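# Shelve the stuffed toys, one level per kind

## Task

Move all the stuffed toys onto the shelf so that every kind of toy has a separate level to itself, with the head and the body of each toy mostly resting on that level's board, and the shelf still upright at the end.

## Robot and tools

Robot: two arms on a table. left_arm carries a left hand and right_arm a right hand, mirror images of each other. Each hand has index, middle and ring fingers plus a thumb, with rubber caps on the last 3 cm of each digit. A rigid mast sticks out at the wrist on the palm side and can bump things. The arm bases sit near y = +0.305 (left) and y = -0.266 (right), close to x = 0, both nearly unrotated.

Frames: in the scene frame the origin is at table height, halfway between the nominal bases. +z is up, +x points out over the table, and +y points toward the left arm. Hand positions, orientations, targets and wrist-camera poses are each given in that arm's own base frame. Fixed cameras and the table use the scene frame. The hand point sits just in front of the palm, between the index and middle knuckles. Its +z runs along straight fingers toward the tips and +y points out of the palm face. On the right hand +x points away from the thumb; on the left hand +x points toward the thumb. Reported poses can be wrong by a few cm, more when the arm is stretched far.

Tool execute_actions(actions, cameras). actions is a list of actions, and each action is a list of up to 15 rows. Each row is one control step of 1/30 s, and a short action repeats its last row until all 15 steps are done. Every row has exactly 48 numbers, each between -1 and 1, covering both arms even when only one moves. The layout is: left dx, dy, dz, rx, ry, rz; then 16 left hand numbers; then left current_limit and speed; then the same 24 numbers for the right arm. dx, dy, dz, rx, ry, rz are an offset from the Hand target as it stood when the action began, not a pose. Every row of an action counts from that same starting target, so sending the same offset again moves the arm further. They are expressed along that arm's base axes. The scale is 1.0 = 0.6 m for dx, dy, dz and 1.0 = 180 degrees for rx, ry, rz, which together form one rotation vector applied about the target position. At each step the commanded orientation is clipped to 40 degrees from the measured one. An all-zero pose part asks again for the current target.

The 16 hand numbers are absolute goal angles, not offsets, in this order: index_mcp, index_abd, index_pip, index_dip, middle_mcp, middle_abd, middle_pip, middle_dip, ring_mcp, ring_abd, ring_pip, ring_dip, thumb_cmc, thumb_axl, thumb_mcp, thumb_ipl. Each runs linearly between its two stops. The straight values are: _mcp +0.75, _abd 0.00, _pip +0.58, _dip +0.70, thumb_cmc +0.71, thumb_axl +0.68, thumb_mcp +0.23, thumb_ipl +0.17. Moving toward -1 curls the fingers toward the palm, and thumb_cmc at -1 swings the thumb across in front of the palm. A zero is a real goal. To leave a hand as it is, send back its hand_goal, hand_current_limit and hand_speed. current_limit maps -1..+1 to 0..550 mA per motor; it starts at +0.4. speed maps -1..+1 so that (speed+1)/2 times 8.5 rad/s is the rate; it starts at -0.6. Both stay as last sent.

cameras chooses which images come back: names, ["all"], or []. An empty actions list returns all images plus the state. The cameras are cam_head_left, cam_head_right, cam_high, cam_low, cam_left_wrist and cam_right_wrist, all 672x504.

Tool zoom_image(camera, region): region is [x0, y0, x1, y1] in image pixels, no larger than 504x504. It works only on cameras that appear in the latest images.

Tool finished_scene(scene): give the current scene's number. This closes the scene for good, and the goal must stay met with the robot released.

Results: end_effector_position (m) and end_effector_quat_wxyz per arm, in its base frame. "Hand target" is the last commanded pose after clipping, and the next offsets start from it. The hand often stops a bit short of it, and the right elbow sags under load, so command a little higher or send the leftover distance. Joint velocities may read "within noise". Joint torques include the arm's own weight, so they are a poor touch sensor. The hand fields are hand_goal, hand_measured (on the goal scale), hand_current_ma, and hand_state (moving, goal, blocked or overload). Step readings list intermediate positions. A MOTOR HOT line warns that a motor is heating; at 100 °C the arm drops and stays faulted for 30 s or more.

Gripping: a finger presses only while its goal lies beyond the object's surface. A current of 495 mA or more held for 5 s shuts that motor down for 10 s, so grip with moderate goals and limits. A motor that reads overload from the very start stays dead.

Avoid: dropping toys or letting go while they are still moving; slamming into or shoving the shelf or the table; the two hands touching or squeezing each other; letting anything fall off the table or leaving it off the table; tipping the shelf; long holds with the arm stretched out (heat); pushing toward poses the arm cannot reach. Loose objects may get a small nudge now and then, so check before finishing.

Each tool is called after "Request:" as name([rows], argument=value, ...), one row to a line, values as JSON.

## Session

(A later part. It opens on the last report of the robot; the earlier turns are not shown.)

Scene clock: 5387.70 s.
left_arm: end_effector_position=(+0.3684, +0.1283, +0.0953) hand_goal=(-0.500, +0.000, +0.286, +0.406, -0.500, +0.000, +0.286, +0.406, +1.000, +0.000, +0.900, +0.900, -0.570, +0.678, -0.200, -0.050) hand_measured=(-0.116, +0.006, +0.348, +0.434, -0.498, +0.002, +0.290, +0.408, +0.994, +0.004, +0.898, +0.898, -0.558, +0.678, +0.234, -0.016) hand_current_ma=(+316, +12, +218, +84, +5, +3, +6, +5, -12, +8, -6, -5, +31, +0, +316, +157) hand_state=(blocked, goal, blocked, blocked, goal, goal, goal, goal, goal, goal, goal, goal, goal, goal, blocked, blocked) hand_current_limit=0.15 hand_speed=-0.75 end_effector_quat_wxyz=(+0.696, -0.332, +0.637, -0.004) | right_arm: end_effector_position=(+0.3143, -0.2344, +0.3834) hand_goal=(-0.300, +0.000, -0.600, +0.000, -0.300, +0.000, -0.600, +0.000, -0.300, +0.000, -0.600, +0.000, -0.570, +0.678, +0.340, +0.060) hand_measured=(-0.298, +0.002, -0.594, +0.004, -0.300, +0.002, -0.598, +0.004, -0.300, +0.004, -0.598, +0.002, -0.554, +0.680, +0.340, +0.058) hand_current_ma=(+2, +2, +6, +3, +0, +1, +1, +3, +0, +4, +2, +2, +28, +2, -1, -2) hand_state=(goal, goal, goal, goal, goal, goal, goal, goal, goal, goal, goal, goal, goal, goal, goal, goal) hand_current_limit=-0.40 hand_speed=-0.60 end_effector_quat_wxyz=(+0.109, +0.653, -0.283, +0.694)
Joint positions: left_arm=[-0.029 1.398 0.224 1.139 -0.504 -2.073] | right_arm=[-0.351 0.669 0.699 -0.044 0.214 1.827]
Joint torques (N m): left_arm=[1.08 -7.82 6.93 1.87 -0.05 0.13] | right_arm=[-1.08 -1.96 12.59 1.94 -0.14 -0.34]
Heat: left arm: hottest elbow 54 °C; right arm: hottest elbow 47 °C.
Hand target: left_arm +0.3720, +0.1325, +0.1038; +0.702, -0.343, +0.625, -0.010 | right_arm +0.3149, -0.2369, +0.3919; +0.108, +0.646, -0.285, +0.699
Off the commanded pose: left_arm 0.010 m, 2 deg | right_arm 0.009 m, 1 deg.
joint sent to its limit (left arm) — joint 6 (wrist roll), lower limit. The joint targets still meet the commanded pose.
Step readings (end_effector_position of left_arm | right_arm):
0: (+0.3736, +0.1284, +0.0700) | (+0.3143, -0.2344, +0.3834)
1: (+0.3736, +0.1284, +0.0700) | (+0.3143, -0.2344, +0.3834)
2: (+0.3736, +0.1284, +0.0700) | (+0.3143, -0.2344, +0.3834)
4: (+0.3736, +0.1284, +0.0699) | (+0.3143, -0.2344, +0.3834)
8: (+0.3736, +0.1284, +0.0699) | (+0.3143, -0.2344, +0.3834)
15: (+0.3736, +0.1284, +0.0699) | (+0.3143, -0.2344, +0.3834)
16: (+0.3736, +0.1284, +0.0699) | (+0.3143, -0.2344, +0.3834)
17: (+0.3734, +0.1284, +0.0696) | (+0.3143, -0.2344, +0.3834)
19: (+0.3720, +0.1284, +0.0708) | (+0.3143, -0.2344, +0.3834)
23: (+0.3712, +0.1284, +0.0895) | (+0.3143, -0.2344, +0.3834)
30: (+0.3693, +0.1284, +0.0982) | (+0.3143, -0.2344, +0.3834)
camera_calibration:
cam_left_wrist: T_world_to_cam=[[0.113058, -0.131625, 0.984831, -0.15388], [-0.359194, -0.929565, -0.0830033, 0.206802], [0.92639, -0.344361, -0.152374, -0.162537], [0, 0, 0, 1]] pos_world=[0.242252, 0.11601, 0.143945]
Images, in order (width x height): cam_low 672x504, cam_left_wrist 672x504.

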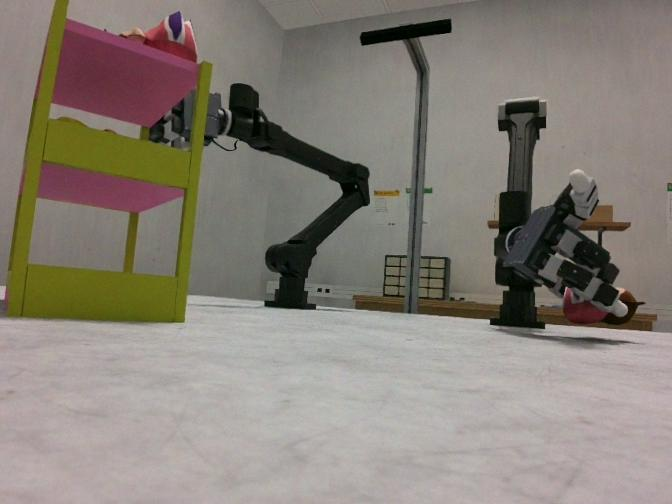

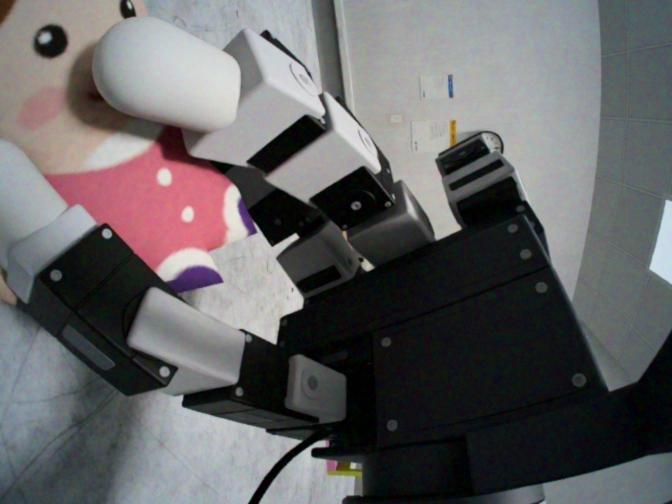

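Request:
execute_actions([
  [[0,0,0.15,0,0,0,-0.5,0,0.286,0.406,-0.5,0,0.286,0.406,1,0,0.9,0.9,-0.57,0.678,-0.2,-0.05,0.15,-0.75,0,0,0,0,0,0,-0.3,0,-0.6,0,-0.3,0,-0.6,0,-0.3,0,-0.6,0,-0.57,0.678,0.34,0.06,-0.4,-0.6]],
], cameras=["cam_low","cam_high","cam_head_left","cam_left_wrist"])

Scene clock: 5445.70 s.
left_arm: end_effector_position=(+0.3535, +0.1294, +0.1624) hand_goal=(-0.500, +0.000, +0.286, +0.406, -0.500, +0.000, +0.286, +0.406, +1.000, +0.000, +0.900, +0.900, -0.570, +0.678, -0.200, -0.050) hand_measured=(-0.116, +0.008, +0.346, +0.434, -0.498, +0.002, +0.290, +0.408, +0.994, +0.004, +0.898, +0.898, -0.558, +0.678, +0.234, -0.016) hand_current_ma=(+316, +15, +216, +83, +4, +3, +6, +5, -12, +8, -6, -5, +31, +0, +316, +155) hand_state=(blocked, goal, blocked, blocked, goal, goal, goal, goal, goal, goal, goal, goal, goal, goal, blocked, blocked) hand_current_limit=0.15 hand_speed=-0.75 end_effector_quat_wxyz=(+0.684, -0.333, +0.649, +0.005) | right_arm: end_effector_position=(+0.3143, -0.2344, +0.3834) hand_goal=(-0.300, +0.000, -0.600, +0.000, -0.300, +0.000, -0.600, +0.000, -0.300, +0.000, -0.600, +0.000, -0.570, +0.678, +0.340, +0.060) hand_measured=(-0.298, +0.002, -0.594, +0.004, -0.300, +0.002, -0.598, +0.004, -0.300, +0.004, -0.598, +0.002, -0.554, +0.680, +0.340, +0.058) hand_current_ma=(+2, +2, +6, +3, +0, +1, +1, +3, +0, +4, +2, +2, +28, +2, -1, -2) hand_state=(goal, goal, goal, goal, goal, goal, goal, goal, goal, goal, goal, goal, goal, goal, goal, goal) hand_current_limit=-0.40 hand_speed=-0.60 end_effector_quat_wxyz=(+0.109, +0.653, -0.283, +0.694)
Joint positions: left_arm=[-0.029 0.979 0.282 0.625 -0.509 -2.073] | right_arm=[-0.351 0.669 0.699 -0.044 0.214 1.827]
Joint torques (N m): left_arm=[1.03 -4.95 14.67 1.83 0.02 0.16] | right_arm=[-1.55 -1.67 12.64 2.03 -0.12 -0.34]
Heat: left arm: hottest elbow 54 °C; right arm: hottest elbow 47 °C.
Hand target: left_arm +0.3721, +0.1325, +0.1939; +0.702, -0.343, +0.624, -0.010 | right_arm +0.3149, -0.2369, +0.3919; +0.108, +0.646, -0.285, +0.699
Off the commanded pose: left_arm 0.037 m, 4 deg | right_arm 0.009 m, 1 deg.
joint sent to its limit (left arm) — joint 6 (wrist roll), lower limit. The joint targets still meet the commanded pose.
Step readings (end_effector_position of left_arm | right_arm):
0: (+0.3684, +0.1283, +0.0953) | (+0.3143, -0.2344, +0.3834)
1: (+0.3683, +0.1283, +0.0954) | (+0.3143, -0.2344, +0.3834)
2: (+0.3673, +0.1284, +0.0955) | (+0.3143, -0.2344, +0.3834)
4: (+0.3633, +0.1293, +0.1046) | (+0.3143, -0.2344, +0.3834)
8: (+0.3586, +0.1305, +0.1494) | (+0.3143, -0.2344, +0.3834)
15: (+0.3566, +0.1304, +0.1752) | (+0.3143, -0.2344, +0.3834)
camera_calibration:
cam_left_wrist: T_world_to_cam=[[0.151459, -0.132363, 0.979561, -0.230744], [-0.357538, -0.93123, -0.0705497, 0.20556], [0.921535, -0.339545, -0.188368, -0.131219], [0, 0, 0, 1]] pos_world=[0.229367, 0.116327, 0.215812]
Images, in order (width x height): cam_head_left 672x504, cam_high 672x504, cam_low 672x504, cam_left_wrist 672x504.

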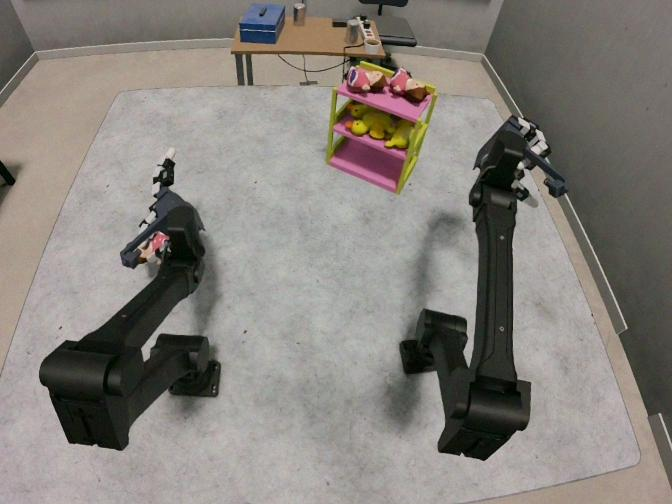

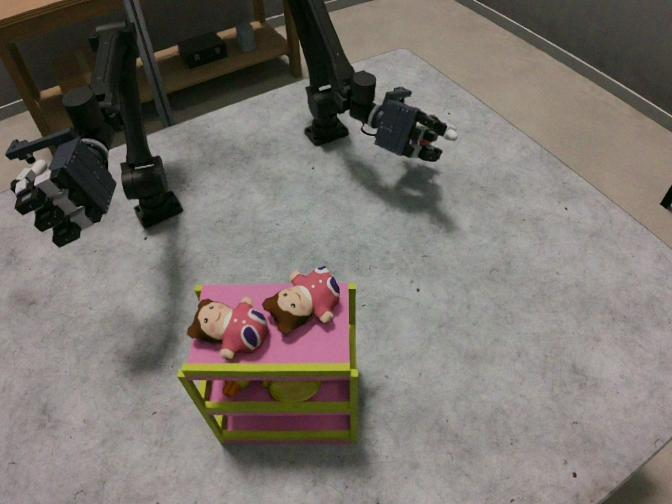

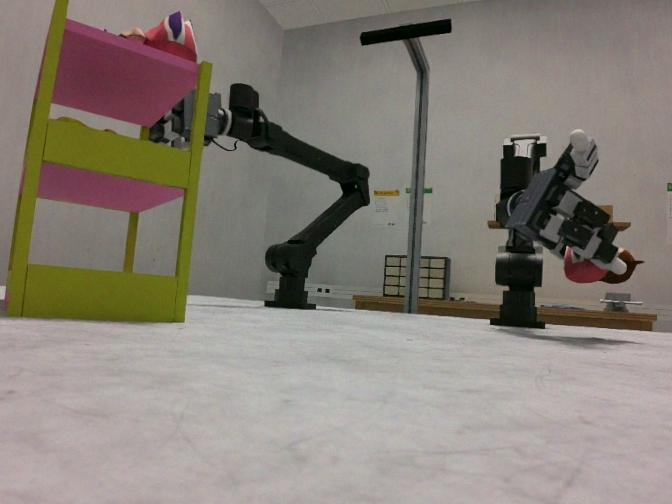

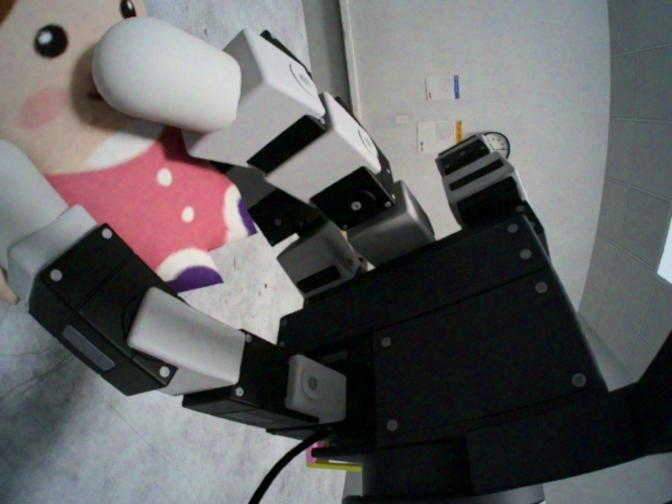

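Request:
execute_actions([
  [[0.0193,-0.174,0,0,0,-0.018,-0.5,0,0.286,0.406,-0.5,0,0.286,0.406,1,0,0.9,0.9,-0.57,0.678,-0.2,-0.05,0.15,-0.75,0,0,0,0,0,0,-0.3,0,-0.6,0,-0.3,0,-0.6,0,-0.3,0,-0.6,0,-0.57,0.678,0.34,0.06,-0.4,-0.6]],
  [[0.0193,-0.174,0,0,0,-0.018,-0.5,0,0.286,0.406,-0.5,0,0.286,0.406,1,0,0.9,0.9,-0.57,0.678,-0.2,-0.05,0.15,-0.75,0,0,0,0,0,0,-0.3,0,-0.6,0,-0.3,0,-0.6,0,-0.3,0,-0.6,0,-0.57,0.678,0.34,0.06,-0.4,-0.6]],
  [[0.0193,-0.174,0,0,0,-0.018,-0.5,0,0.286,0.406,-0.5,0,0.286,0.406,1,0,0.9,0.9,-0.57,0.678,-0.2,-0.05,0.15,-0.75,0,0,0,0,0,0,-0.3,0,-0.6,0,-0.3,0,-0.6,0,-0.3,0,-0.6,0,-0.57,0.678,0.34,0.06,-0.4,-0.6]],
  [[0.0193,-0.174,0,0,0,-0.018,-0.5,0,0.286,0.406,-0.5,0,0.286,0.406,1,0,0.9,0.9,-0.57,0.678,-0.2,-0.05,0.15,-0.75,0,0,0,0,0,0,-0.3,0,-0.6,0,-0.3,0,-0.6,0,-0.3,0,-0.6,0,-0.57,0.678,0.34,0.06,-0.4,-0.6]],
], cameras=["cam_low","cam_high","cam_head_left","cam_left_wrist"])

Scene clock: 5485.83 s.
left_arm: end_effector_position=(+0.4043, -0.2748, +0.1814) hand_goal=(-0.500, +0.000, +0.286, +0.406, -0.500, +0.000, +0.286, +0.406, +1.000, +0.000, +0.900, +0.900, -0.570, +0.678, -0.200, -0.050) hand_measured=(-0.116, +0.008, +0.346, +0.432, -0.498, +0.002, +0.288, +0.408, +0.996, +0.004, +0.898, +0.898, -0.558, +0.678, +0.234, -0.018) hand_current_ma=(+316, +16, +213, +81, +2, +3, +5, +5, -10, +8, -5, -4, +29, +0, +316, +148) hand_state=(blocked, goal, blocked, blocked, goal, goal, goal, goal, goal, goal, goal, goal, goal, goal, blocked, blocked) hand_current_limit=0.15 hand_speed=-0.75 end_effector_quat_wxyz=(+0.698, -0.251, +0.666, -0.080) | right_arm: end_effector_position=(+0.3143, -0.2344, +0.3834) hand_goal=(-0.300, +0.000, -0.600, +0.000, -0.300, +0.000, -0.600, +0.000, -0.300, +0.000, -0.600, +0.000, -0.570, +0.678, +0.340, +0.060) hand_measured=(-0.298, +0.002, -0.594, +0.004, -0.300, +0.002, -0.598, +0.004, -0.300, +0.004, -0.598, +0.002, -0.554, +0.680, +0.340, +0.058) hand_current_ma=(+2, +2, +6, +3, +0, +1, +1, +3, +0, +4, +2, +2, +28, +2, -1, -2) hand_state=(goal, goal, goal, goal, goal, goal, goal, goal, goal, goal, goal, goal, goal, goal, goal, goal) hand_current_limit=-0.40 hand_speed=-0.60 end_effector_quat_wxyz=(+0.109, +0.653, -0.283, +0.694)
Joint positions: left_arm=[-0.984 1.607 0.854 0.719 -1.229 -2.078] | right_arm=[-0.351 0.669 0.699 -0.044 0.214 1.827]
Joint torques (N m): left_arm=[0.79 -12.22 13.27 1.24 -0.17 0.2] | right_arm=[-1.55 -1.61 12.63 1.94 -0.16 -0.32]
Heat: left arm: hottest elbow 58 °C; right arm: hottest elbow 47 °C.
Hand target: left_arm +0.4184, -0.2850, +0.1939; +0.696, -0.270, +0.659, -0.089 | right_arm +0.3149, -0.2369, +0.3919; +0.108, +0.646, -0.285, +0.699
Off the commanded pose: left_arm 0.022 m, 3 deg | right_arm 0.009 m, 1 deg.
joint sent to its limit (left arm) — joint 6 (wrist roll), lower limit. The joint targets still meet the commanded pose.
Step readings (end_effector_position of left_arm | right_arm):
0: (+0.3535, +0.1294, +0.1623) | (+0.3143, -0.2344, +0.3834)
1: (+0.3530, +0.1296, +0.1624) | (+0.3143, -0.2344, +0.3834)
2: (+0.3507, +0.1289, +0.1630) | (+0.3143, -0.2344, +0.3834)
4: (+0.3468, +0.1155, +0.1638) | (+0.3143, -0.2344, +0.3834)
8: (+0.3557, +0.0599, +0.1632) | (+0.3143, -0.2344, +0.3834)
15: (+0.3628, +0.0388, +0.1686) | (+0.3143, -0.2344, +0.3834)
16: (+0.3626, +0.0390, +0.1690) | (+0.3143, -0.2344, +0.3834)
17: (+0.3608, +0.0371, +0.1700) | (+0.3143, -0.2344, +0.3834)
19: (+0.3589, +0.0209, +0.1702) | (+0.3143, -0.2344, +0.3834)
23: (+0.3683, -0.0413, +0.1695) | (+0.3143, -0.2344, +0.3834)
30: (+0.3779, -0.0657, +0.1752) | (+0.3143, -0.2344, +0.3834)
31: (+0.3779, -0.0656, +0.1755) | (+0.3143, -0.2344, +0.3834)
32: (+0.3766, -0.0669, +0.1762) | (+0.3143, -0.2344, +0.3834)
34: (+0.3756, -0.0805, +0.1767) | (+0.3143, -0.2344, +0.3834)
38: (+0.3834, -0.1409, +0.1760) | (+0.3143, -0.2344, +0.3834)
45: (+0.3904, -0.1707, +0.1785) | (+0.3143, -0.2344, +0.3834)
46: (+0.3905, -0.1707, +0.1788) | (+0.3143, -0.2344, +0.3834)
47: (+0.3902, -0.1713, +0.1793) | (+0.3143, -0.2344, +0.3834)
49: (+0.3924, -0.1841, +0.1804) | (+0.3143, -0.2344, +0.3834)
53: (+0.4011, -0.2419, +0.1815) | (+0.3143, -0.2344, +0.3834)
60: (+0.4033, -0.2746, +0.1802) | (+0.3143, -0.2344, +0.3834)
camera_calibration:
cam_left_wrist: T_world_to_cam=[[0.06487, -0.168407, 0.983581, -0.286196], [-0.559517, -0.822282, -0.103888, -0.0336322], [0.826276, -0.543591, -0.147568, -0.336536], [0, 0, 0, 1]] pos_world=[0.277819, -0.258791, 0.228341]
Images, in order (width x height): cam_head_left 672x504, cam_high 672x504, cam_low 672x504, cam_left_wrist 672x504.

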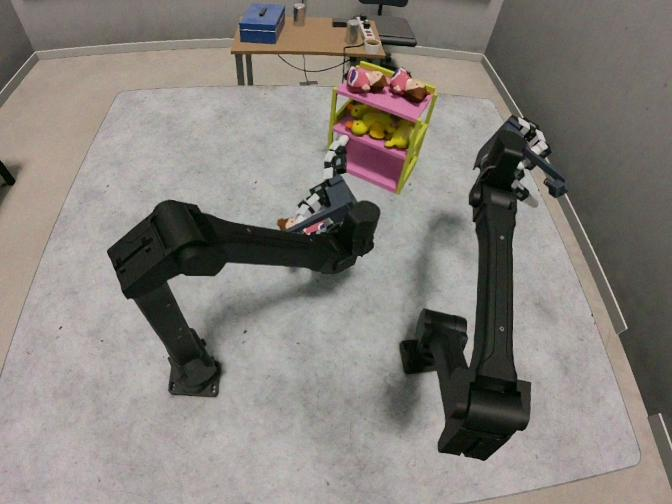

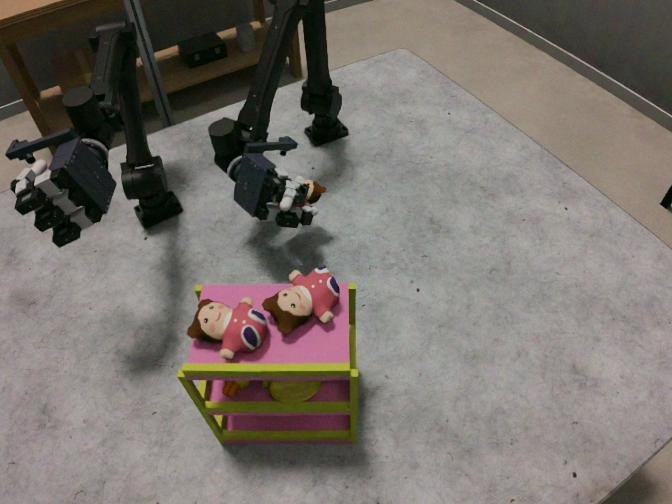

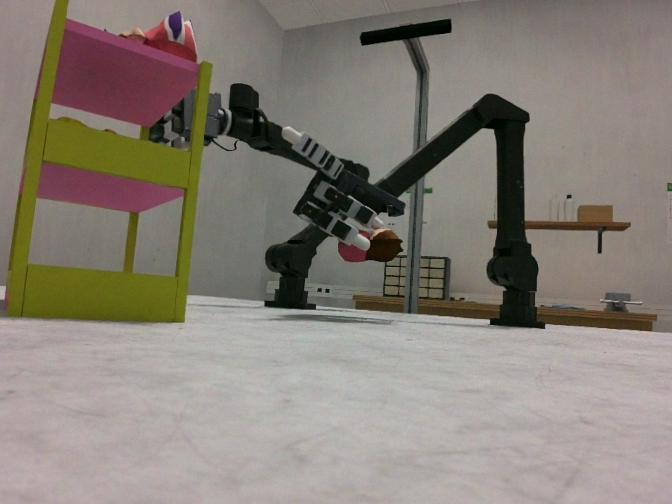

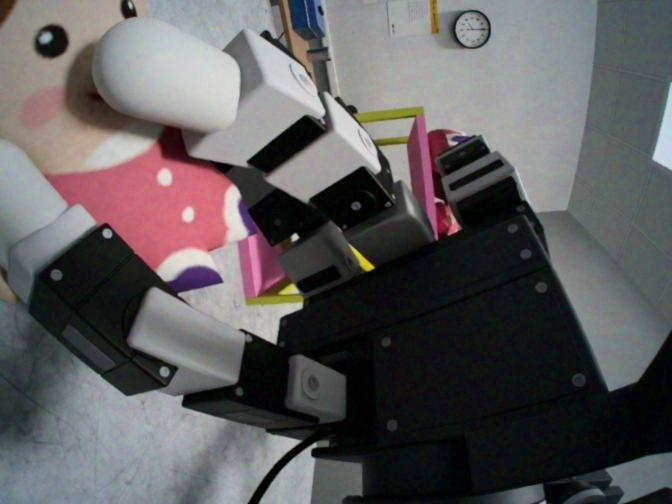

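Request:
execute_actions([
  [[0,0,-0.14,0,0,0,-0.5,0,0.286,0.406,-0.5,0,0.286,0.406,1,0,0.9,0.9,-0.57,0.678,-0.2,-0.05,0.15,-0.75,0,0,0,0,0,0,-0.3,0,-0.6,0,-0.3,0,-0.6,0,-0.3,0,-0.6,0,-0.57,0.678,0.34,0.06,-0.4,-0.6]],
], cameras=["cam_low"])

Scene clock: 5491.83 s.
left_arm: end_effector_position=(+0.4103, -0.2838, +0.1002) hand_goal=(-0.500, +0.000, +0.286, +0.406, -0.500, +0.000, +0.286, +0.406, +1.000, +0.000, +0.900, +0.900, -0.570, +0.678, -0.200, -0.050) hand_measured=(-0.116, +0.008, +0.346, +0.432, -0.498, +0.002, +0.288, +0.408, +0.996, +0.004, +0.898, +0.898, -0.558, +0.678, +0.234, -0.018) hand_current_ma=(+316, +16, +213, +81, +2, +3, +5, +5, -10, +8, -5, -4, +29, +0, +316, +148) hand_state=(blocked, goal, blocked, blocked, goal, goal, goal, goal, goal, goal, goal, goal, goal, goal, blocked, blocked) hand_current_limit=0.15 hand_speed=-0.75 end_effector_quat_wxyz=(+0.698, -0.249, +0.667, -0.076) | right_arm: end_effector_position=(+0.3143, -0.2344, +0.3834) hand_goal=(-0.300, +0.000, -0.600, +0.000, -0.300, +0.000, -0.600, +0.000, -0.300, +0.000, -0.600, +0.000, -0.570, +0.678, +0.340, +0.060) hand_measured=(-0.298, +0.002, -0.594, +0.004, -0.300, +0.002, -0.598, +0.004, -0.300, +0.004, -0.598, +0.002, -0.554, +0.680, +0.340, +0.058) hand_current_ma=(+2, +2, +6, +3, +0, +1, +1, +3, +0, +4, +2, +2, +28, +2, -1, -2) hand_state=(goal, goal, goal, goal, goal, goal, goal, goal, goal, goal, goal, goal, goal, goal, goal, goal) hand_current_limit=-0.40 hand_speed=-0.60 end_effector_quat_wxyz=(+0.109, +0.653, -0.283, +0.694)
Joint positions: left_arm=[-0.984 1.818 0.841 0.932 -1.232 -2.078] | right_arm=[-0.351 0.669 0.699 -0.044 0.214 1.827]
Joint torques (N m): left_arm=[1.26 -15.33 8.23 2.18 -0.09 0.18] | right_arm=[-1.61 -1.49 12.6 1.95 -0.14 -0.32]
Heat: left arm: hottest elbow 59 °C; right arm: hottest elbow 47 °C.
Hand target: left_arm +0.4184, -0.2850, +0.1099; +0.696, -0.270, +0.659, -0.089 | right_arm +0.3149, -0.2369, +0.3919; +0.108, +0.646, -0.285, +0.699
Off the commanded pose: left_arm 0.013 m, 3 deg | right_arm 0.009 m, 1 deg.
joint sent to its limit (left arm) — joint 6 (wrist roll), lower limit. The joint targets still meet the commanded pose.
Step readings (end_effector_position of left_arm | right_arm):
0: (+0.4043, -0.2748, +0.1814) | (+0.3143, -0.2344, +0.3834)
1: (+0.4043, -0.2748, +0.1811) | (+0.3143, -0.2344, +0.3834)
2: (+0.4050, -0.2758, +0.1794) | (+0.3143, -0.2344, +0.3834)
4: (+0.4076, -0.2797, +0.1712) | (+0.3143, -0.2344, +0.3834)
8: (+0.4110, -0.2849, +0.1322) | (+0.3143, -0.2344, +0.3834)
15: (+0.4099, -0.2832, +0.0994) | (+0.3143, -0.2344, +0.3834)
Images, in order (width x height): cam_low 672x504.

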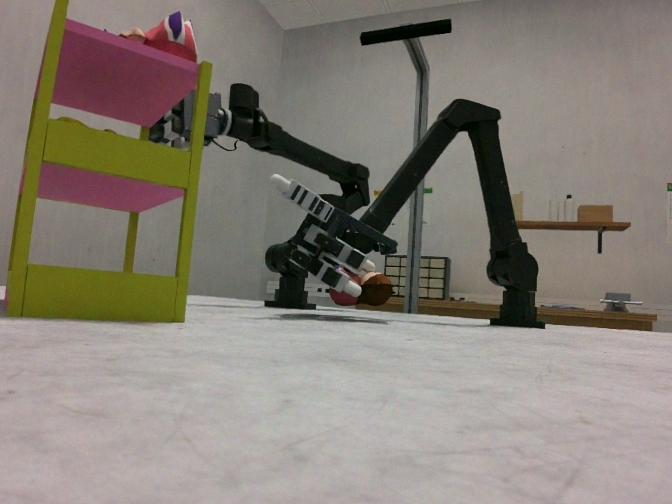

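Request:
execute_actions([
  [[0,0,-0.04,0,0,0,-0.5,0,0.286,0.406,-0.5,0,0.286,0.406,1,0,0.9,0.9,-0.57,0.678,-0.2,-0.05,0.15,-0.75,0,0,0,0,0,0,-0.3,0,-0.6,0,-0.3,0,-0.6,0,-0.3,0,-0.6,0,-0.57,0.678,0.34,0.06,-0.4,-0.6]],
], cameras=["cam_low"])

Request:
zoom_image(camera="cam_low", region=[250, 160, 430, 340])

Scene clock: 5496.67 s.
left_arm: end_effector_position=(+0.4117, -0.2859, +0.0854) hand_goal=(-0.500, +0.000, +0.286, +0.406, -0.500, +0.000, +0.286, +0.406, +1.000, +0.000, +0.900, +0.900, -0.570, +0.678, -0.200, -0.050) hand_measured=(-0.116, +0.008, +0.346, +0.432, -0.498, +0.002, +0.288, +0.408, +0.996, +0.004, +0.898, +0.898, -0.558, +0.678, +0.234, -0.018) hand_current_ma=(+316, +16, +213, +81, +2, +3, +5, +5, -10, +8, -5, -4, +29, +0, +316, +148) hand_state=(blocked, goal, blocked, blocked, goal, goal, goal, goal, goal, goal, goal, goal, goal, goal, blocked, blocked) hand_current_limit=0.15 hand_speed=-0.75 end_effector_quat_wxyz=(+0.699, -0.255, +0.662, -0.084) | right_arm: end_effector_position=(+0.3143, -0.2344, +0.3834) hand_goal=(-0.300, +0.000, -0.600, +0.000, -0.300, +0.000, -0.600, +0.000, -0.300, +0.000, -0.600, +0.000, -0.570, +0.678, +0.340, +0.060) hand_measured=(-0.298, +0.002, -0.594, +0.004, -0.300, +0.002, -0.598, +0.004, -0.300, +0.004, -0.598, +0.002, -0.554, +0.680, +0.340, +0.058) hand_current_ma=(+2, +2, +6, +3, +0, +1, +1, +3, +0, +4, +2, +2, +28, +2, -1, -2) hand_state=(goal, goal, goal, goal, goal, goal, goal, goal, goal, goal, goal, goal, goal, goal, goal, goal) hand_current_limit=-0.40 hand_speed=-0.60 end_effector_quat_wxyz=(+0.109, +0.653, -0.283, +0.694)
Joint positions: left_arm=[-0.984 1.862 0.841 0.998 -1.232 -2.078] | right_arm=[-0.351 0.669 0.699 -0.044 0.214 1.827]
Joint torques (N m): left_arm=[1.26 -13.8 7.45 2.35 -0.1 0.17] | right_arm=[-1.32 -1.67 12.67 1.99 -0.14 -0.33]
Heat: left arm: hottest elbow 58 °C; right arm: hottest elbow 47 °C.
Hand target: left_arm +0.4184, -0.2850, +0.0860; +0.696, -0.270, +0.659, -0.089 | right_arm +0.3149, -0.2369, +0.3919; +0.108, +0.646, -0.285, +0.699
Off the commanded pose: left_arm 0.007 m, 2 deg | right_arm 0.009 m, 1 deg.
joint sent to its limit (left arm) — joint 6 (wrist roll), lower limit. The joint targets still meet the commanded pose.
Step readings (end_effector_position of left_arm | right_arm):
0: (+0.4103, -0.2838, +0.1002) | (+0.3143, -0.2344, +0.3834)
1: (+0.4103, -0.2839, +0.1002) | (+0.3143, -0.2344, +0.3834)
2: (+0.4105, -0.2842, +0.1005) | (+0.3143, -0.2344, +0.3834)
4: (+0.4112, -0.2852, +0.1001) | (+0.3143, -0.2344, +0.3834)
8: (+0.4118, -0.2861, +0.0935) | (+0.3143, -0.2344, +0.3834)
15: (+0.4116, -0.2858, +0.0852) | (+0.3143, -0.2344, +0.3834)
Images, in order (width x height): cam_low 672x504.

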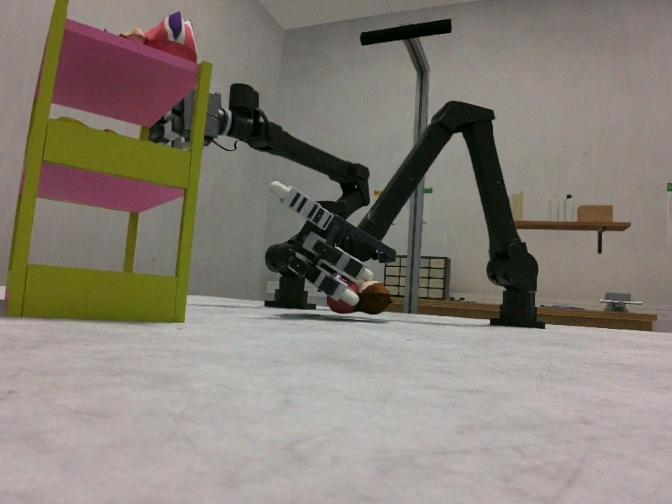

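Scaled by 2.800 from the camera's 672x504 image, which has a finer 960x720 frame.

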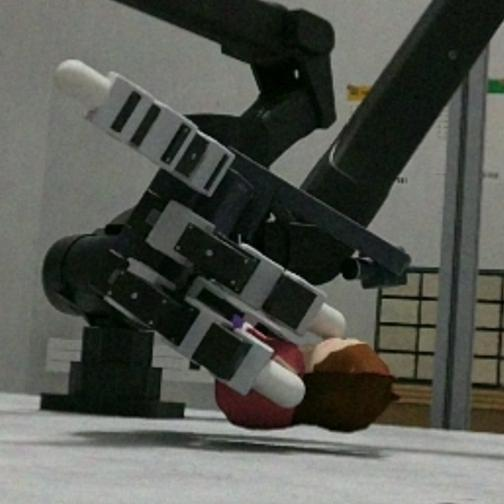

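Request:
execute_actions([
  [[0,0,-0.018,0,0,0,-0.5,0,0.286,0.406,-0.5,0,0.286,0.406,1,0,0.9,0.9,-0.57,0.678,-0.2,-0.05,0.15,-0.75,0,0,0,0,0,0,-0.3,0,-0.6,0,-0.3,0,-0.6,0,-0.3,0,-0.6,0,-0.57,0.678,0.34,0.06,-0.4,-0.6]],
], cameras=["cam_low"])

Request:
zoom_image(camera="cam_low", region=[250, 160, 430, 340])

Scene clock: 5500.30 s.
left_arm: end_effector_position=(+0.4120, -0.2864, +0.0759) hand_goal=(-0.500, +0.000, +0.286, +0.406, -0.500, +0.000, +0.286, +0.406, +1.000, +0.000, +0.900, +0.900, -0.570, +0.678, -0.200, -0.050) hand_measured=(-0.116, +0.008, +0.346, +0.432, -0.498, +0.002, +0.288, +0.408, +0.996, +0.004, +0.898, +0.898, -0.558, +0.678, +0.234, -0.018) hand_current_ma=(+316, +16, +213, +81, +2, +3, +5, +5, -10, +8, -5, -4, +29, +0, +316, +148) hand_state=(blocked, goal, blocked, blocked, goal, goal, goal, goal, goal, goal, goal, goal, goal, goal, blocked, blocked) hand_current_limit=0.15 hand_speed=-0.75 end_effector_quat_wxyz=(+0.700, -0.256, +0.662, -0.085) | right_arm: end_effector_position=(+0.3143, -0.2344, +0.3834) hand_goal=(-0.300, +0.000, -0.600, +0.000, -0.300, +0.000, -0.600, +0.000, -0.300, +0.000, -0.600, +0.000, -0.570, +0.678, +0.340, +0.060) hand_measured=(-0.298, +0.002, -0.594, +0.004, -0.300, +0.002, -0.598, +0.004, -0.300, +0.004, -0.598, +0.002, -0.554, +0.680, +0.340, +0.058) hand_current_ma=(+2, +2, +6, +3, +0, +1, +1, +3, +0, +4, +2, +2, +28, +2, -1, -2) hand_state=(goal, goal, goal, goal, goal, goal, goal, goal, goal, goal, goal, goal, goal, goal, goal, goal) hand_current_limit=-0.40 hand_speed=-0.60 end_effector_quat_wxyz=(+0.109, +0.653, -0.283, +0.694)
Joint positions: left_arm=[-0.984 1.887 0.841 1.027 -1.232 -2.078] | right_arm=[-0.351 0.669 0.699 -0.044 0.214 1.827]
Joint torques (N m): left_arm=[1.38 -14.15 7.15 2.24 -0.08 0.21] | right_arm=[-1.2 -1.49 12.67 2.06 -0.15 -0.3]
Heat: left arm: hottest elbow 58 °C; right arm: hottest elbow 47 °C.
Hand target: left_arm +0.4184, -0.2850, +0.0750; +0.696, -0.270, +0.659, -0.089 | right_arm +0.3149, -0.2369, +0.3919; +0.108, +0.646, -0.285, +0.699
Off the commanded pose: left_arm 0.007 m, 2 deg | right_arm 0.009 m, 1 deg.
joint sent to its limit (left arm) — joint 6 (wrist roll), lower limit. The joint targets still meet the commanded pose.
Step readings (end_effector_position of left_arm | right_arm):
0: (+0.4117, -0.2859, +0.0854) | (+0.3143, -0.2344, +0.3834)
1: (+0.4117, -0.2860, +0.0854) | (+0.3143, -0.2344, +0.3834)
2: (+0.4118, -0.2861, +0.0852) | (+0.3143, -0.2344, +0.3834)
4: (+0.4120, -0.2865, +0.0846) | (+0.3143, -0.2344, +0.3834)
8: (+0.4121, -0.2866, +0.0800) | (+0.3143, -0.2344, +0.3834)
15: (+0.4119, -0.2863, +0.0758) | (+0.3143, -0.2344, +0.3834)
Images, in order (width x height): cam_low 672x504.

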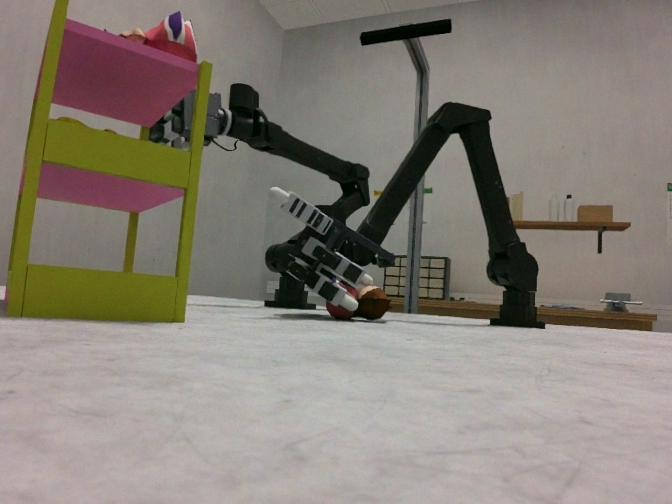

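Scaled by 2.800 from the camera's 672x504 image, which has a finer 960x720 frame.

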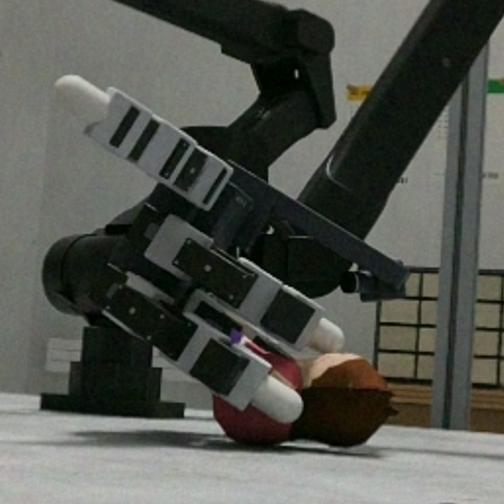

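Request:
execute_actions([
  [[0,0,-0.012,0,0,0,-0.5,0,0.286,0.406,-0.5,0,0.286,0.406,1,0,0.9,0.9,-0.57,0.678,-0.2,-0.05,0.15,-0.75,0,0,0,0,0,0,-0.3,0,-0.6,0,-0.3,0,-0.6,0,-0.3,0,-0.6,0,-0.57,0.678,0.34,0.06,-0.4,-0.6]],
], cameras=["cam_low"])

Request:
zoom_image(camera="cam_low", region=[250, 160, 430, 340])

Scene clock: 5506.30 s.
left_arm: end_effector_position=(+0.4122, -0.2868, +0.0710) hand_goal=(-0.500, +0.000, +0.286, +0.406, -0.500, +0.000, +0.286, +0.406, +1.000, +0.000, +0.900, +0.900, -0.570, +0.678, -0.200, -0.050) hand_measured=(-0.116, +0.008, +0.342, +0.430, -0.498, +0.002, +0.288, +0.408, +0.996, +0.004, +0.898, +0.898, -0.564, +0.678, +0.234, -0.018) hand_current_ma=(+316, +16, +194, +72, +2, +3, +5, +5, -10, +8, -5, -4, +15, +0, +316, +147) hand_state=(blocked, goal, blocked, blocked, goal, goal, goal, goal, goal, goal, goal, goal, goal, goal, blocked, blocked) hand_current_limit=0.15 hand_speed=-0.75 end_effector_quat_wxyz=(+0.700, -0.257, +0.660, -0.087) | right_arm: end_effector_position=(+0.3143, -0.2344, +0.3834) hand_goal=(-0.300, +0.000, -0.600, +0.000, -0.300, +0.000, -0.600, +0.000, -0.300, +0.000, -0.600, +0.000, -0.570, +0.678, +0.340, +0.060) hand_measured=(-0.298, +0.002, -0.594, +0.004, -0.300, +0.002, -0.598, +0.004, -0.300, +0.004, -0.598, +0.002, -0.554, +0.680, +0.340, +0.058) hand_current_ma=(+2, +2, +6, +3, +0, +1, +1, +3, +0, +4, +2, +2, +28, +2, -1, -2) hand_state=(goal, goal, goal, goal, goal, goal, goal, goal, goal, goal, goal, goal, goal, goal, goal, goal) hand_current_limit=-0.40 hand_speed=-0.60 end_effector_quat_wxyz=(+0.109, +0.653, -0.283, +0.694)
Joint positions: left_arm=[-0.984 1.902 0.841 1.047 -1.232 -2.078] | right_arm=[-0.351 0.669 0.699 -0.044 0.214 1.827]
Joint torques (N m): left_arm=[1.03 -13.92 6.98 2.14 -0.05 0.2] | right_arm=[-1.44 -1.67 12.66 2.06 -0.14 -0.32]
Heat: left arm: hottest elbow 57 °C; right arm: hottest elbow 47 °C.
Hand target: left_arm +0.4184, -0.2850, +0.0679; +0.696, -0.270, +0.659, -0.089 | right_arm +0.3149, -0.2369, +0.3919; +0.108, +0.646, -0.285, +0.699
Off the commanded pose: left_arm 0.007 m, 2 deg | right_arm 0.009 m, 1 deg.
joint sent to its limit (left arm) — joint 6 (wrist roll), lower limit. The joint targets still meet the commanded pose.
Step readings (end_effector_position of left_arm | right_arm):
0: (+0.4120, -0.2864, +0.0759) | (+0.3143, -0.2344, +0.3834)
1: (+0.4120, -0.2864, +0.0759) | (+0.3143, -0.2344, +0.3834)
2: (+0.4120, -0.2865, +0.0759) | (+0.3143, -0.2344, +0.3834)
4: (+0.4122, -0.2867, +0.0753) | (+0.3143, -0.2344, +0.3834)
8: (+0.4122, -0.2867, +0.0722) | (+0.3143, -0.2344, +0.3834)
15: (+0.4122, -0.2868, +0.0710) | (+0.3143, -0.2344, +0.3834)
Images, in order (width x height): cam_low 672x504.

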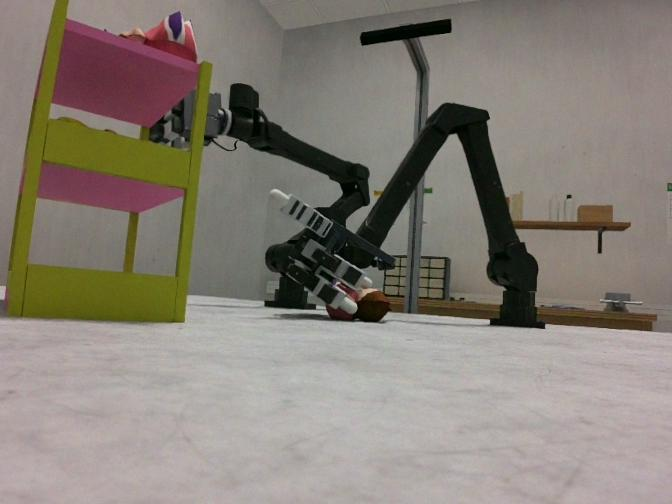

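Scaled by 2.800 from the camera's 672x504 image, which has a finer 960x720 frame.

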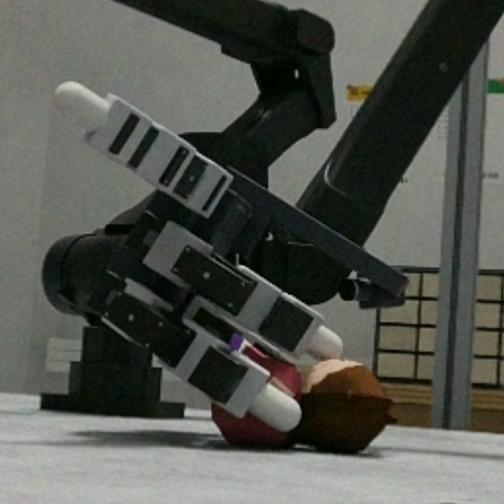

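Request:
execute_actions([
  [[0,0,0,0,0,0,-0.1,0,0.34,0.46,-0.5,0,0.286,0.406,1,0,0.9,0.9,-0.57,0.678,0.24,0.0,-0.1,-0.9,0,0,0,0,0,0,-0.3,0,-0.6,0,-0.3,0,-0.6,0,-0.3,0,-0.6,0,-0.57,0.678,0.34,0.06,-0.4,-0.6]],
  [[0,0,0,0,0,0,-0.05,0,0.34,0.46,-0.4,0,0.286,0.406,1,0,0.9,0.9,-0.57,0.678,0.30,0.0,-0.1,-0.9,0,0,0,0,0,0,-0.3,0,-0.6,0,-0.3,0,-0.6,0,-0.3,0,-0.6,0,-0.57,0.678,0.34,0.06,-0.4,-0.6]],
  [[0,0,0,0,0,0,0.08,0,0.34,0.46,-0.1,0,0.286,0.406,1,0,0.9,0.9,-0.57,0.678,0.42,0.0,-0.1,-0.8,0,0,0,0,0,0,-0.3,0,-0.6,0,-0.3,0,-0.6,0,-0.3,0,-0.6,0,-0.57,0.678,0.34,0.06,-0.4,-0.6]],
  [[0,0,0,0,0,0,0.12,0,0.34,0.46,0.1,0,0.286,0.406,1,0,0.9,0.9,-0.57,0.678,0.55,0.0,-0.1,-0.8,0,0,0,0,0,0,-0.3,0,-0.6,0,-0.3,0,-0.6,0,-0.3,0,-0.6,0,-0.57,0.678,0.34,0.06,-0.4,-0.6]],
], cameras=["cam_low","cam_left_wrist","cam_high"])

Request:
zoom_image(camera="cam_low", region=[250, 160, 430, 340])

Scene clock: 5517.13 s.
left_arm: end_effector_position=(+0.4123, -0.2868, +0.0712) hand_goal=(+0.120, +0.000, +0.340, +0.460, +0.100, +0.000, +0.286, +0.406, +1.000, +0.000, +0.900, +0.900, -0.570, +0.678, +0.550, +0.000) hand_measured=(+0.110, +0.004, +0.342, +0.462, +0.092, +0.002, +0.286, +0.406, +0.996, +0.004, +0.898, +0.898, -0.564, +0.678, +0.546, +0.002) hand_current_ma=(-24, +6, +4, +4, -20, +3, +0, +1, -10, +8, -5, -4, +13, +0, -13, +3) hand_state=(goal, goal, goal, goal, goal, goal, goal, goal, goal, goal, goal, goal, goal, goal, goal, goal) hand_current_limit=-0.10 hand_speed=-0.80 end_effector_quat_wxyz=(+0.700, -0.258, +0.660, -0.087) | right_arm: end_effector_position=(+0.3143, -0.2344, +0.3834) hand_goal=(-0.300, +0.000, -0.600, +0.000, -0.300, +0.000, -0.600, +0.000, -0.300, +0.000, -0.600, +0.000, -0.570, +0.678, +0.340, +0.060) hand_measured=(-0.298, +0.002, -0.594, +0.004, -0.300, +0.002, -0.598, +0.004, -0.300, +0.004, -0.598, +0.002, -0.554, +0.680, +0.340, +0.058) hand_current_ma=(+2, +2, +6, +3, +0, +1, +1, +3, +0, +4, +2, +2, +28, +2, -1, -2) hand_state=(goal, goal, goal, goal, goal, goal, goal, goal, goal, goal, goal, goal, goal, goal, goal, goal) hand_current_limit=-0.40 hand_speed=-0.60 end_effector_quat_wxyz=(+0.109, +0.653, -0.283, +0.694)
Joint positions: left_arm=[-0.984 1.902 0.841 1.049 -1.232 -2.078] | right_arm=[-0.351 0.669 0.699 -0.044 0.214 1.827]
Joint torques (N m): left_arm=[0.97 -13.8 6.95 2.06 -0.06 0.15] | right_arm=[-1.38 -1.79 12.6 1.94 -0.14 -0.35]
Heat: left arm: hottest elbow 57 °C; right arm: hottest elbow 47 °C.
Hand target: left_arm +0.4184, -0.2850, +0.0680; +0.696, -0.270, +0.659, -0.089 | right_arm +0.3149, -0.2369, +0.3919; +0.108, +0.646, -0.285, +0.699
Off the commanded pose: left_arm 0.007 m, 2 deg | right_arm 0.009 m, 1 deg.
joint sent to its limit (left arm) — joint 6 (wrist roll), lower limit. The joint targets still meet the commanded pose.
Step readings (end_effector_position of left_arm | right_arm):
0: (+0.4122, -0.2868, +0.0710) | (+0.3143, -0.2344, +0.3834)
1: (+0.4122, -0.2868, +0.0710) | (+0.3143, -0.2344, +0.3834)
2: (+0.4122, -0.2868, +0.0710) | (+0.3143, -0.2344, +0.3834)
4: (+0.4122, -0.2868, +0.0710) | (+0.3143, -0.2344, +0.3834)
8: (+0.4123, -0.2868, +0.0711) | (+0.3143, -0.2344, +0.3834)
15: (+0.4123, -0.2868, +0.0712) | (+0.3143, -0.2344, +0.3834)
16: (+0.4123, -0.2868, +0.0712) | (+0.3143, -0.2344, +0.3834)
17: (+0.4123, -0.2868, +0.0712) | (+0.3143, -0.2344, +0.3834)
19: (+0.4123, -0.2868, +0.0712) | (+0.3143, -0.2344, +0.3834)
23: (+0.4123, -0.2868, +0.0712) | (+0.3143, -0.2344, +0.3834)
30: (+0.4123, -0.2868, +0.0712) | (+0.3143, -0.2344, +0.3834)
31: (+0.4123, -0.2868, +0.0712) | (+0.3143, -0.2344, +0.3834)
32: (+0.4123, -0.2868, +0.0712) | (+0.3143, -0.2344, +0.3834)
34: (+0.4123, -0.2868, +0.0712) | (+0.3143, -0.2344, +0.3834)
38: (+0.4123, -0.2868, +0.0712) | (+0.3143, -0.2344, +0.3834)
45: (+0.4123, -0.2868, +0.0712) | (+0.3143, -0.2344, +0.3834)
46: (+0.4123, -0.2868, +0.0712) | (+0.3143, -0.2344, +0.3834)
47: (+0.4123, -0.2868, +0.0712) | (+0.3143, -0.2344, +0.3834)
49: (+0.4123, -0.2868, +0.0712) | (+0.3143, -0.2344, +0.3834)
53: (+0.4123, -0.2868, +0.0712) | (+0.3143, -0.2344, +0.3834)
60: (+0.4123, -0.2868, +0.0712) | (+0.3143, -0.2344, +0.3834)
camera_calibration:
cam_left_wrist: T_world_to_cam=[[0.0526802, -0.14952, 0.987354, -0.170104], [-0.556351, -0.825462, -0.0953201, -0.053352], [0.829276, -0.544294, -0.126671, -0.368931], [0, 0, 0, 1]] pos_world=[0.285224, -0.270281, 0.116135]
Images, in order (width x height): cam_high 672x504, cam_low 672x504, cam_left_wrist 672x504.

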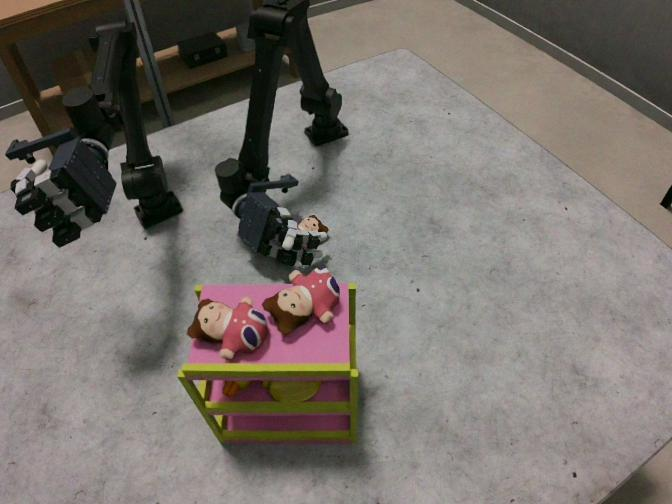

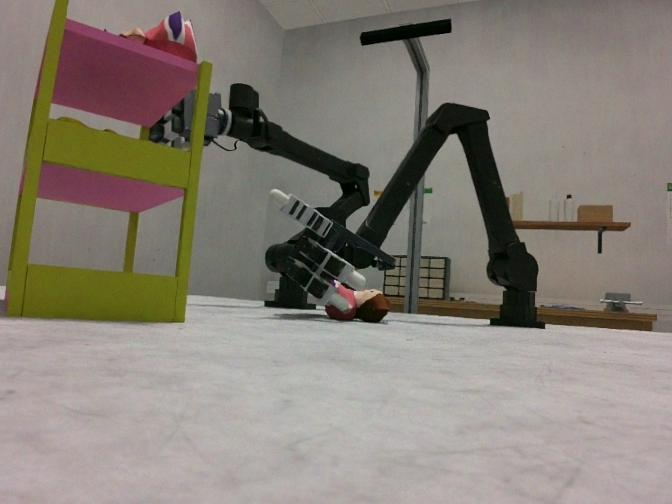

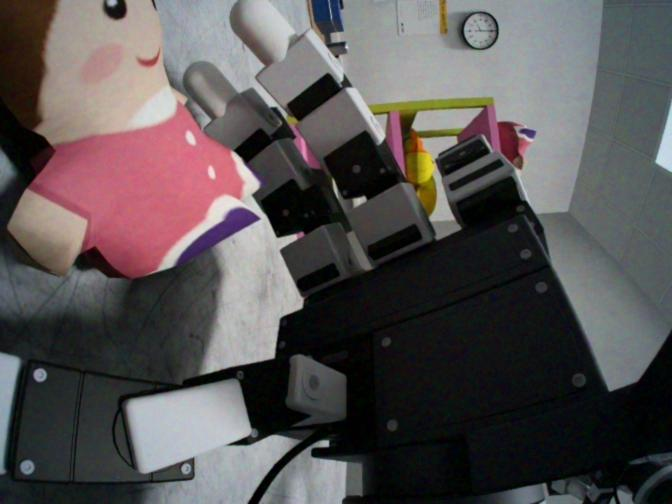

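Scaled by 2.800 from the camera's 672x504 image, which has a finer 960x720 frame.

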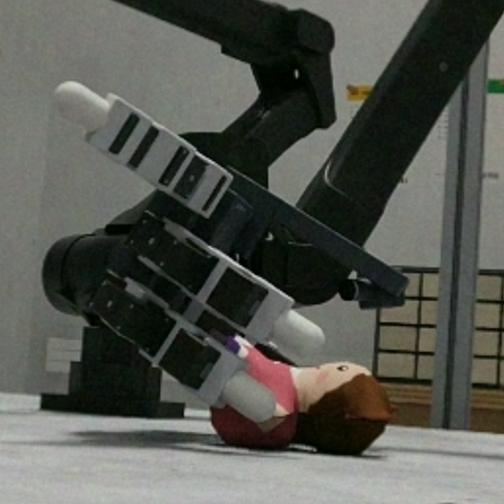

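Request:
execute_actions([
  [[0,0,0.08,0,0,0,0.16,0,0.34,0.46,0.2,0,0.286,0.406,1,0,0.9,0.9,-0.57,0.678,0.8,0.0,-0.1,-0.7,0,0,0,0,0,0,-0.3,0,-0.6,0,-0.3,0,-0.6,0,-0.3,0,-0.6,0,-0.57,0.678,0.34,0.06,-0.4,-0.6]],
  [[0,0,0.1,0,0,0,0.16,0,0.34,0.46,0.2,0,0.286,0.406,1,0,0.9,0.9,-0.57,0.678,0.8,0.0,-0.1,-0.7,0,0,0,0,0,0,-0.3,0,-0.6,0,-0.3,0,-0.6,0,-0.3,0,-0.6,0,-0.57,0.678,0.34,0.06,-0.4,-0.6]],
], cameras=["cam_low","cam_left_wrist"])

Scene clock: 5531.30 s.
left_arm: end_effector_position=(+0.4066, -0.2783, +0.1592) hand_goal=(+0.160, +0.000, +0.340, +0.460, +0.200, +0.000, +0.286, +0.406, +1.000, +0.000, +0.900, +0.900, -0.570, +0.678, +0.800, +0.000) hand_measured=(+0.152, +0.004, +0.342, +0.462, +0.192, +0.002, +0.286, +0.406, +0.996, +0.004, +0.898, +0.898, -0.564, +0.676, +0.794, +0.002) hand_current_ma=(-21, +6, +4, +4, -19, +3, +0, +1, -10, +8, -5, -4, +13, -2, -17, +3) hand_state=(goal, goal, goal, goal, goal, goal, goal, goal, goal, goal, goal, goal, goal, goal, goal, goal) hand_current_limit=-0.10 hand_speed=-0.70 end_effector_quat_wxyz=(+0.698, -0.249, +0.667, -0.077) | right_arm: end_effector_position=(+0.3143, -0.2344, +0.3834) hand_goal=(-0.300, +0.000, -0.600, +0.000, -0.300, +0.000, -0.600, +0.000, -0.300, +0.000, -0.600, +0.000, -0.570, +0.678, +0.340, +0.060) hand_measured=(-0.298, +0.002, -0.594, +0.004, -0.300, +0.002, -0.598, +0.004, -0.300, +0.004, -0.598, +0.002, -0.554, +0.680, +0.340, +0.058) hand_current_ma=(+2, +2, +6, +3, +0, +1, +1, +3, +0, +4, +2, +2, +28, +2, -1, -2) hand_state=(goal, goal, goal, goal, goal, goal, goal, goal, goal, goal, goal, goal, goal, goal, goal, goal) hand_current_limit=-0.40 hand_speed=-0.60 end_effector_quat_wxyz=(+0.109, +0.653, -0.283, +0.694)
Joint positions: left_arm=[-0.984 1.665 0.851 0.771 -1.231 -2.078] | right_arm=[-0.351 0.669 0.699 -0.044 0.214 1.827]
Joint torques (N m): left_arm=[1.14 -13.92 11.67 1.29 -0.11 0.12] | right_arm=[-1.49 -1.67 12.64 1.95 -0.15 -0.33]
Heat: left arm: hottest elbow 56 °C; right arm: hottest elbow 47 °C.
Hand target: left_arm +0.4184, -0.2850, +0.1758; +0.696, -0.270, +0.659, -0.089 | right_arm +0.3149, -0.2369, +0.3919; +0.108, +0.646, -0.285, +0.699
Off the commanded pose: left_arm 0.022 m, 3 deg | right_arm 0.009 m, 1 deg.
joint sent to its limit (left arm) — joint 6 (wrist roll), lower limit. The joint targets still meet the commanded pose.
Step readings (end_effector_position of left_arm | right_arm):
0: (+0.4123, -0.2868, +0.0712) | (+0.3143, -0.2344, +0.3834)
1: (+0.4123, -0.2868, +0.0712) | (+0.3143, -0.2344, +0.3834)
2: (+0.4121, -0.2866, +0.0709) | (+0.3143, -0.2344, +0.3834)
4: (+0.4114, -0.2855, +0.0720) | (+0.3143, -0.2344, +0.3834)
8: (+0.4107, -0.2845, +0.0849) | (+0.3143, -0.2344, +0.3834)
15: (+0.4109, -0.2848, +0.1036) | (+0.3143, -0.2344, +0.3834)
16: (+0.4109, -0.2847, +0.1034) | (+0.3143, -0.2344, +0.3834)
17: (+0.4105, -0.2841, +0.1038) | (+0.3143, -0.2344, +0.3834)
19: (+0.4092, -0.2822, +0.1083) | (+0.3143, -0.2344, +0.3834)
23: (+0.4072, -0.2791, +0.1333) | (+0.3143, -0.2344, +0.3834)
30: (+0.4070, -0.2789, +0.1600) | (+0.3143, -0.2344, +0.3834)
camera_calibration:
cam_left_wrist: T_world_to_cam=[[0.0696545, -0.175237, 0.982059, -0.268697], [-0.558436, -0.822595, -0.107174, -0.0374848], [0.826618, -0.540952, -0.155156, -0.341927], [0, 0, 0, 1]] pos_world=[0.280426, -0.262887, 0.206807]
Images, in order (width x height): cam_low 672x504, cam_left_wrist 672x504.

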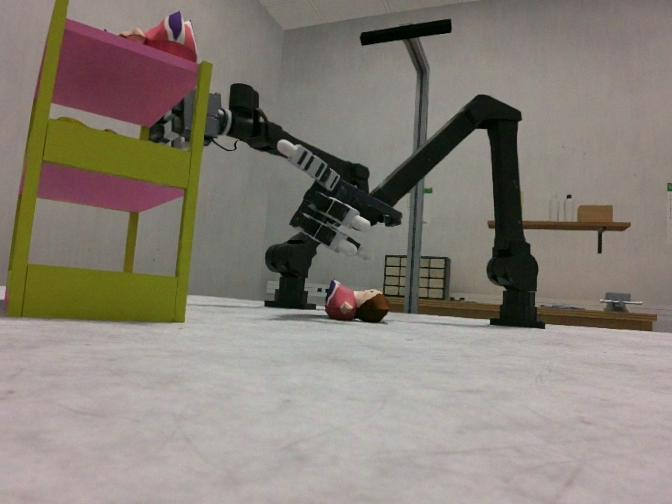

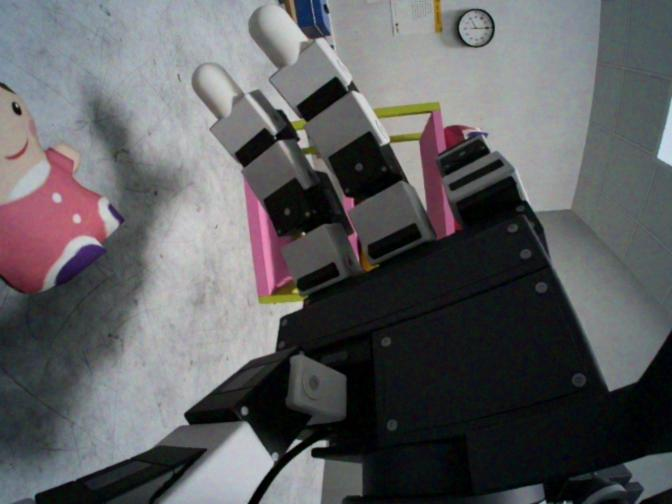

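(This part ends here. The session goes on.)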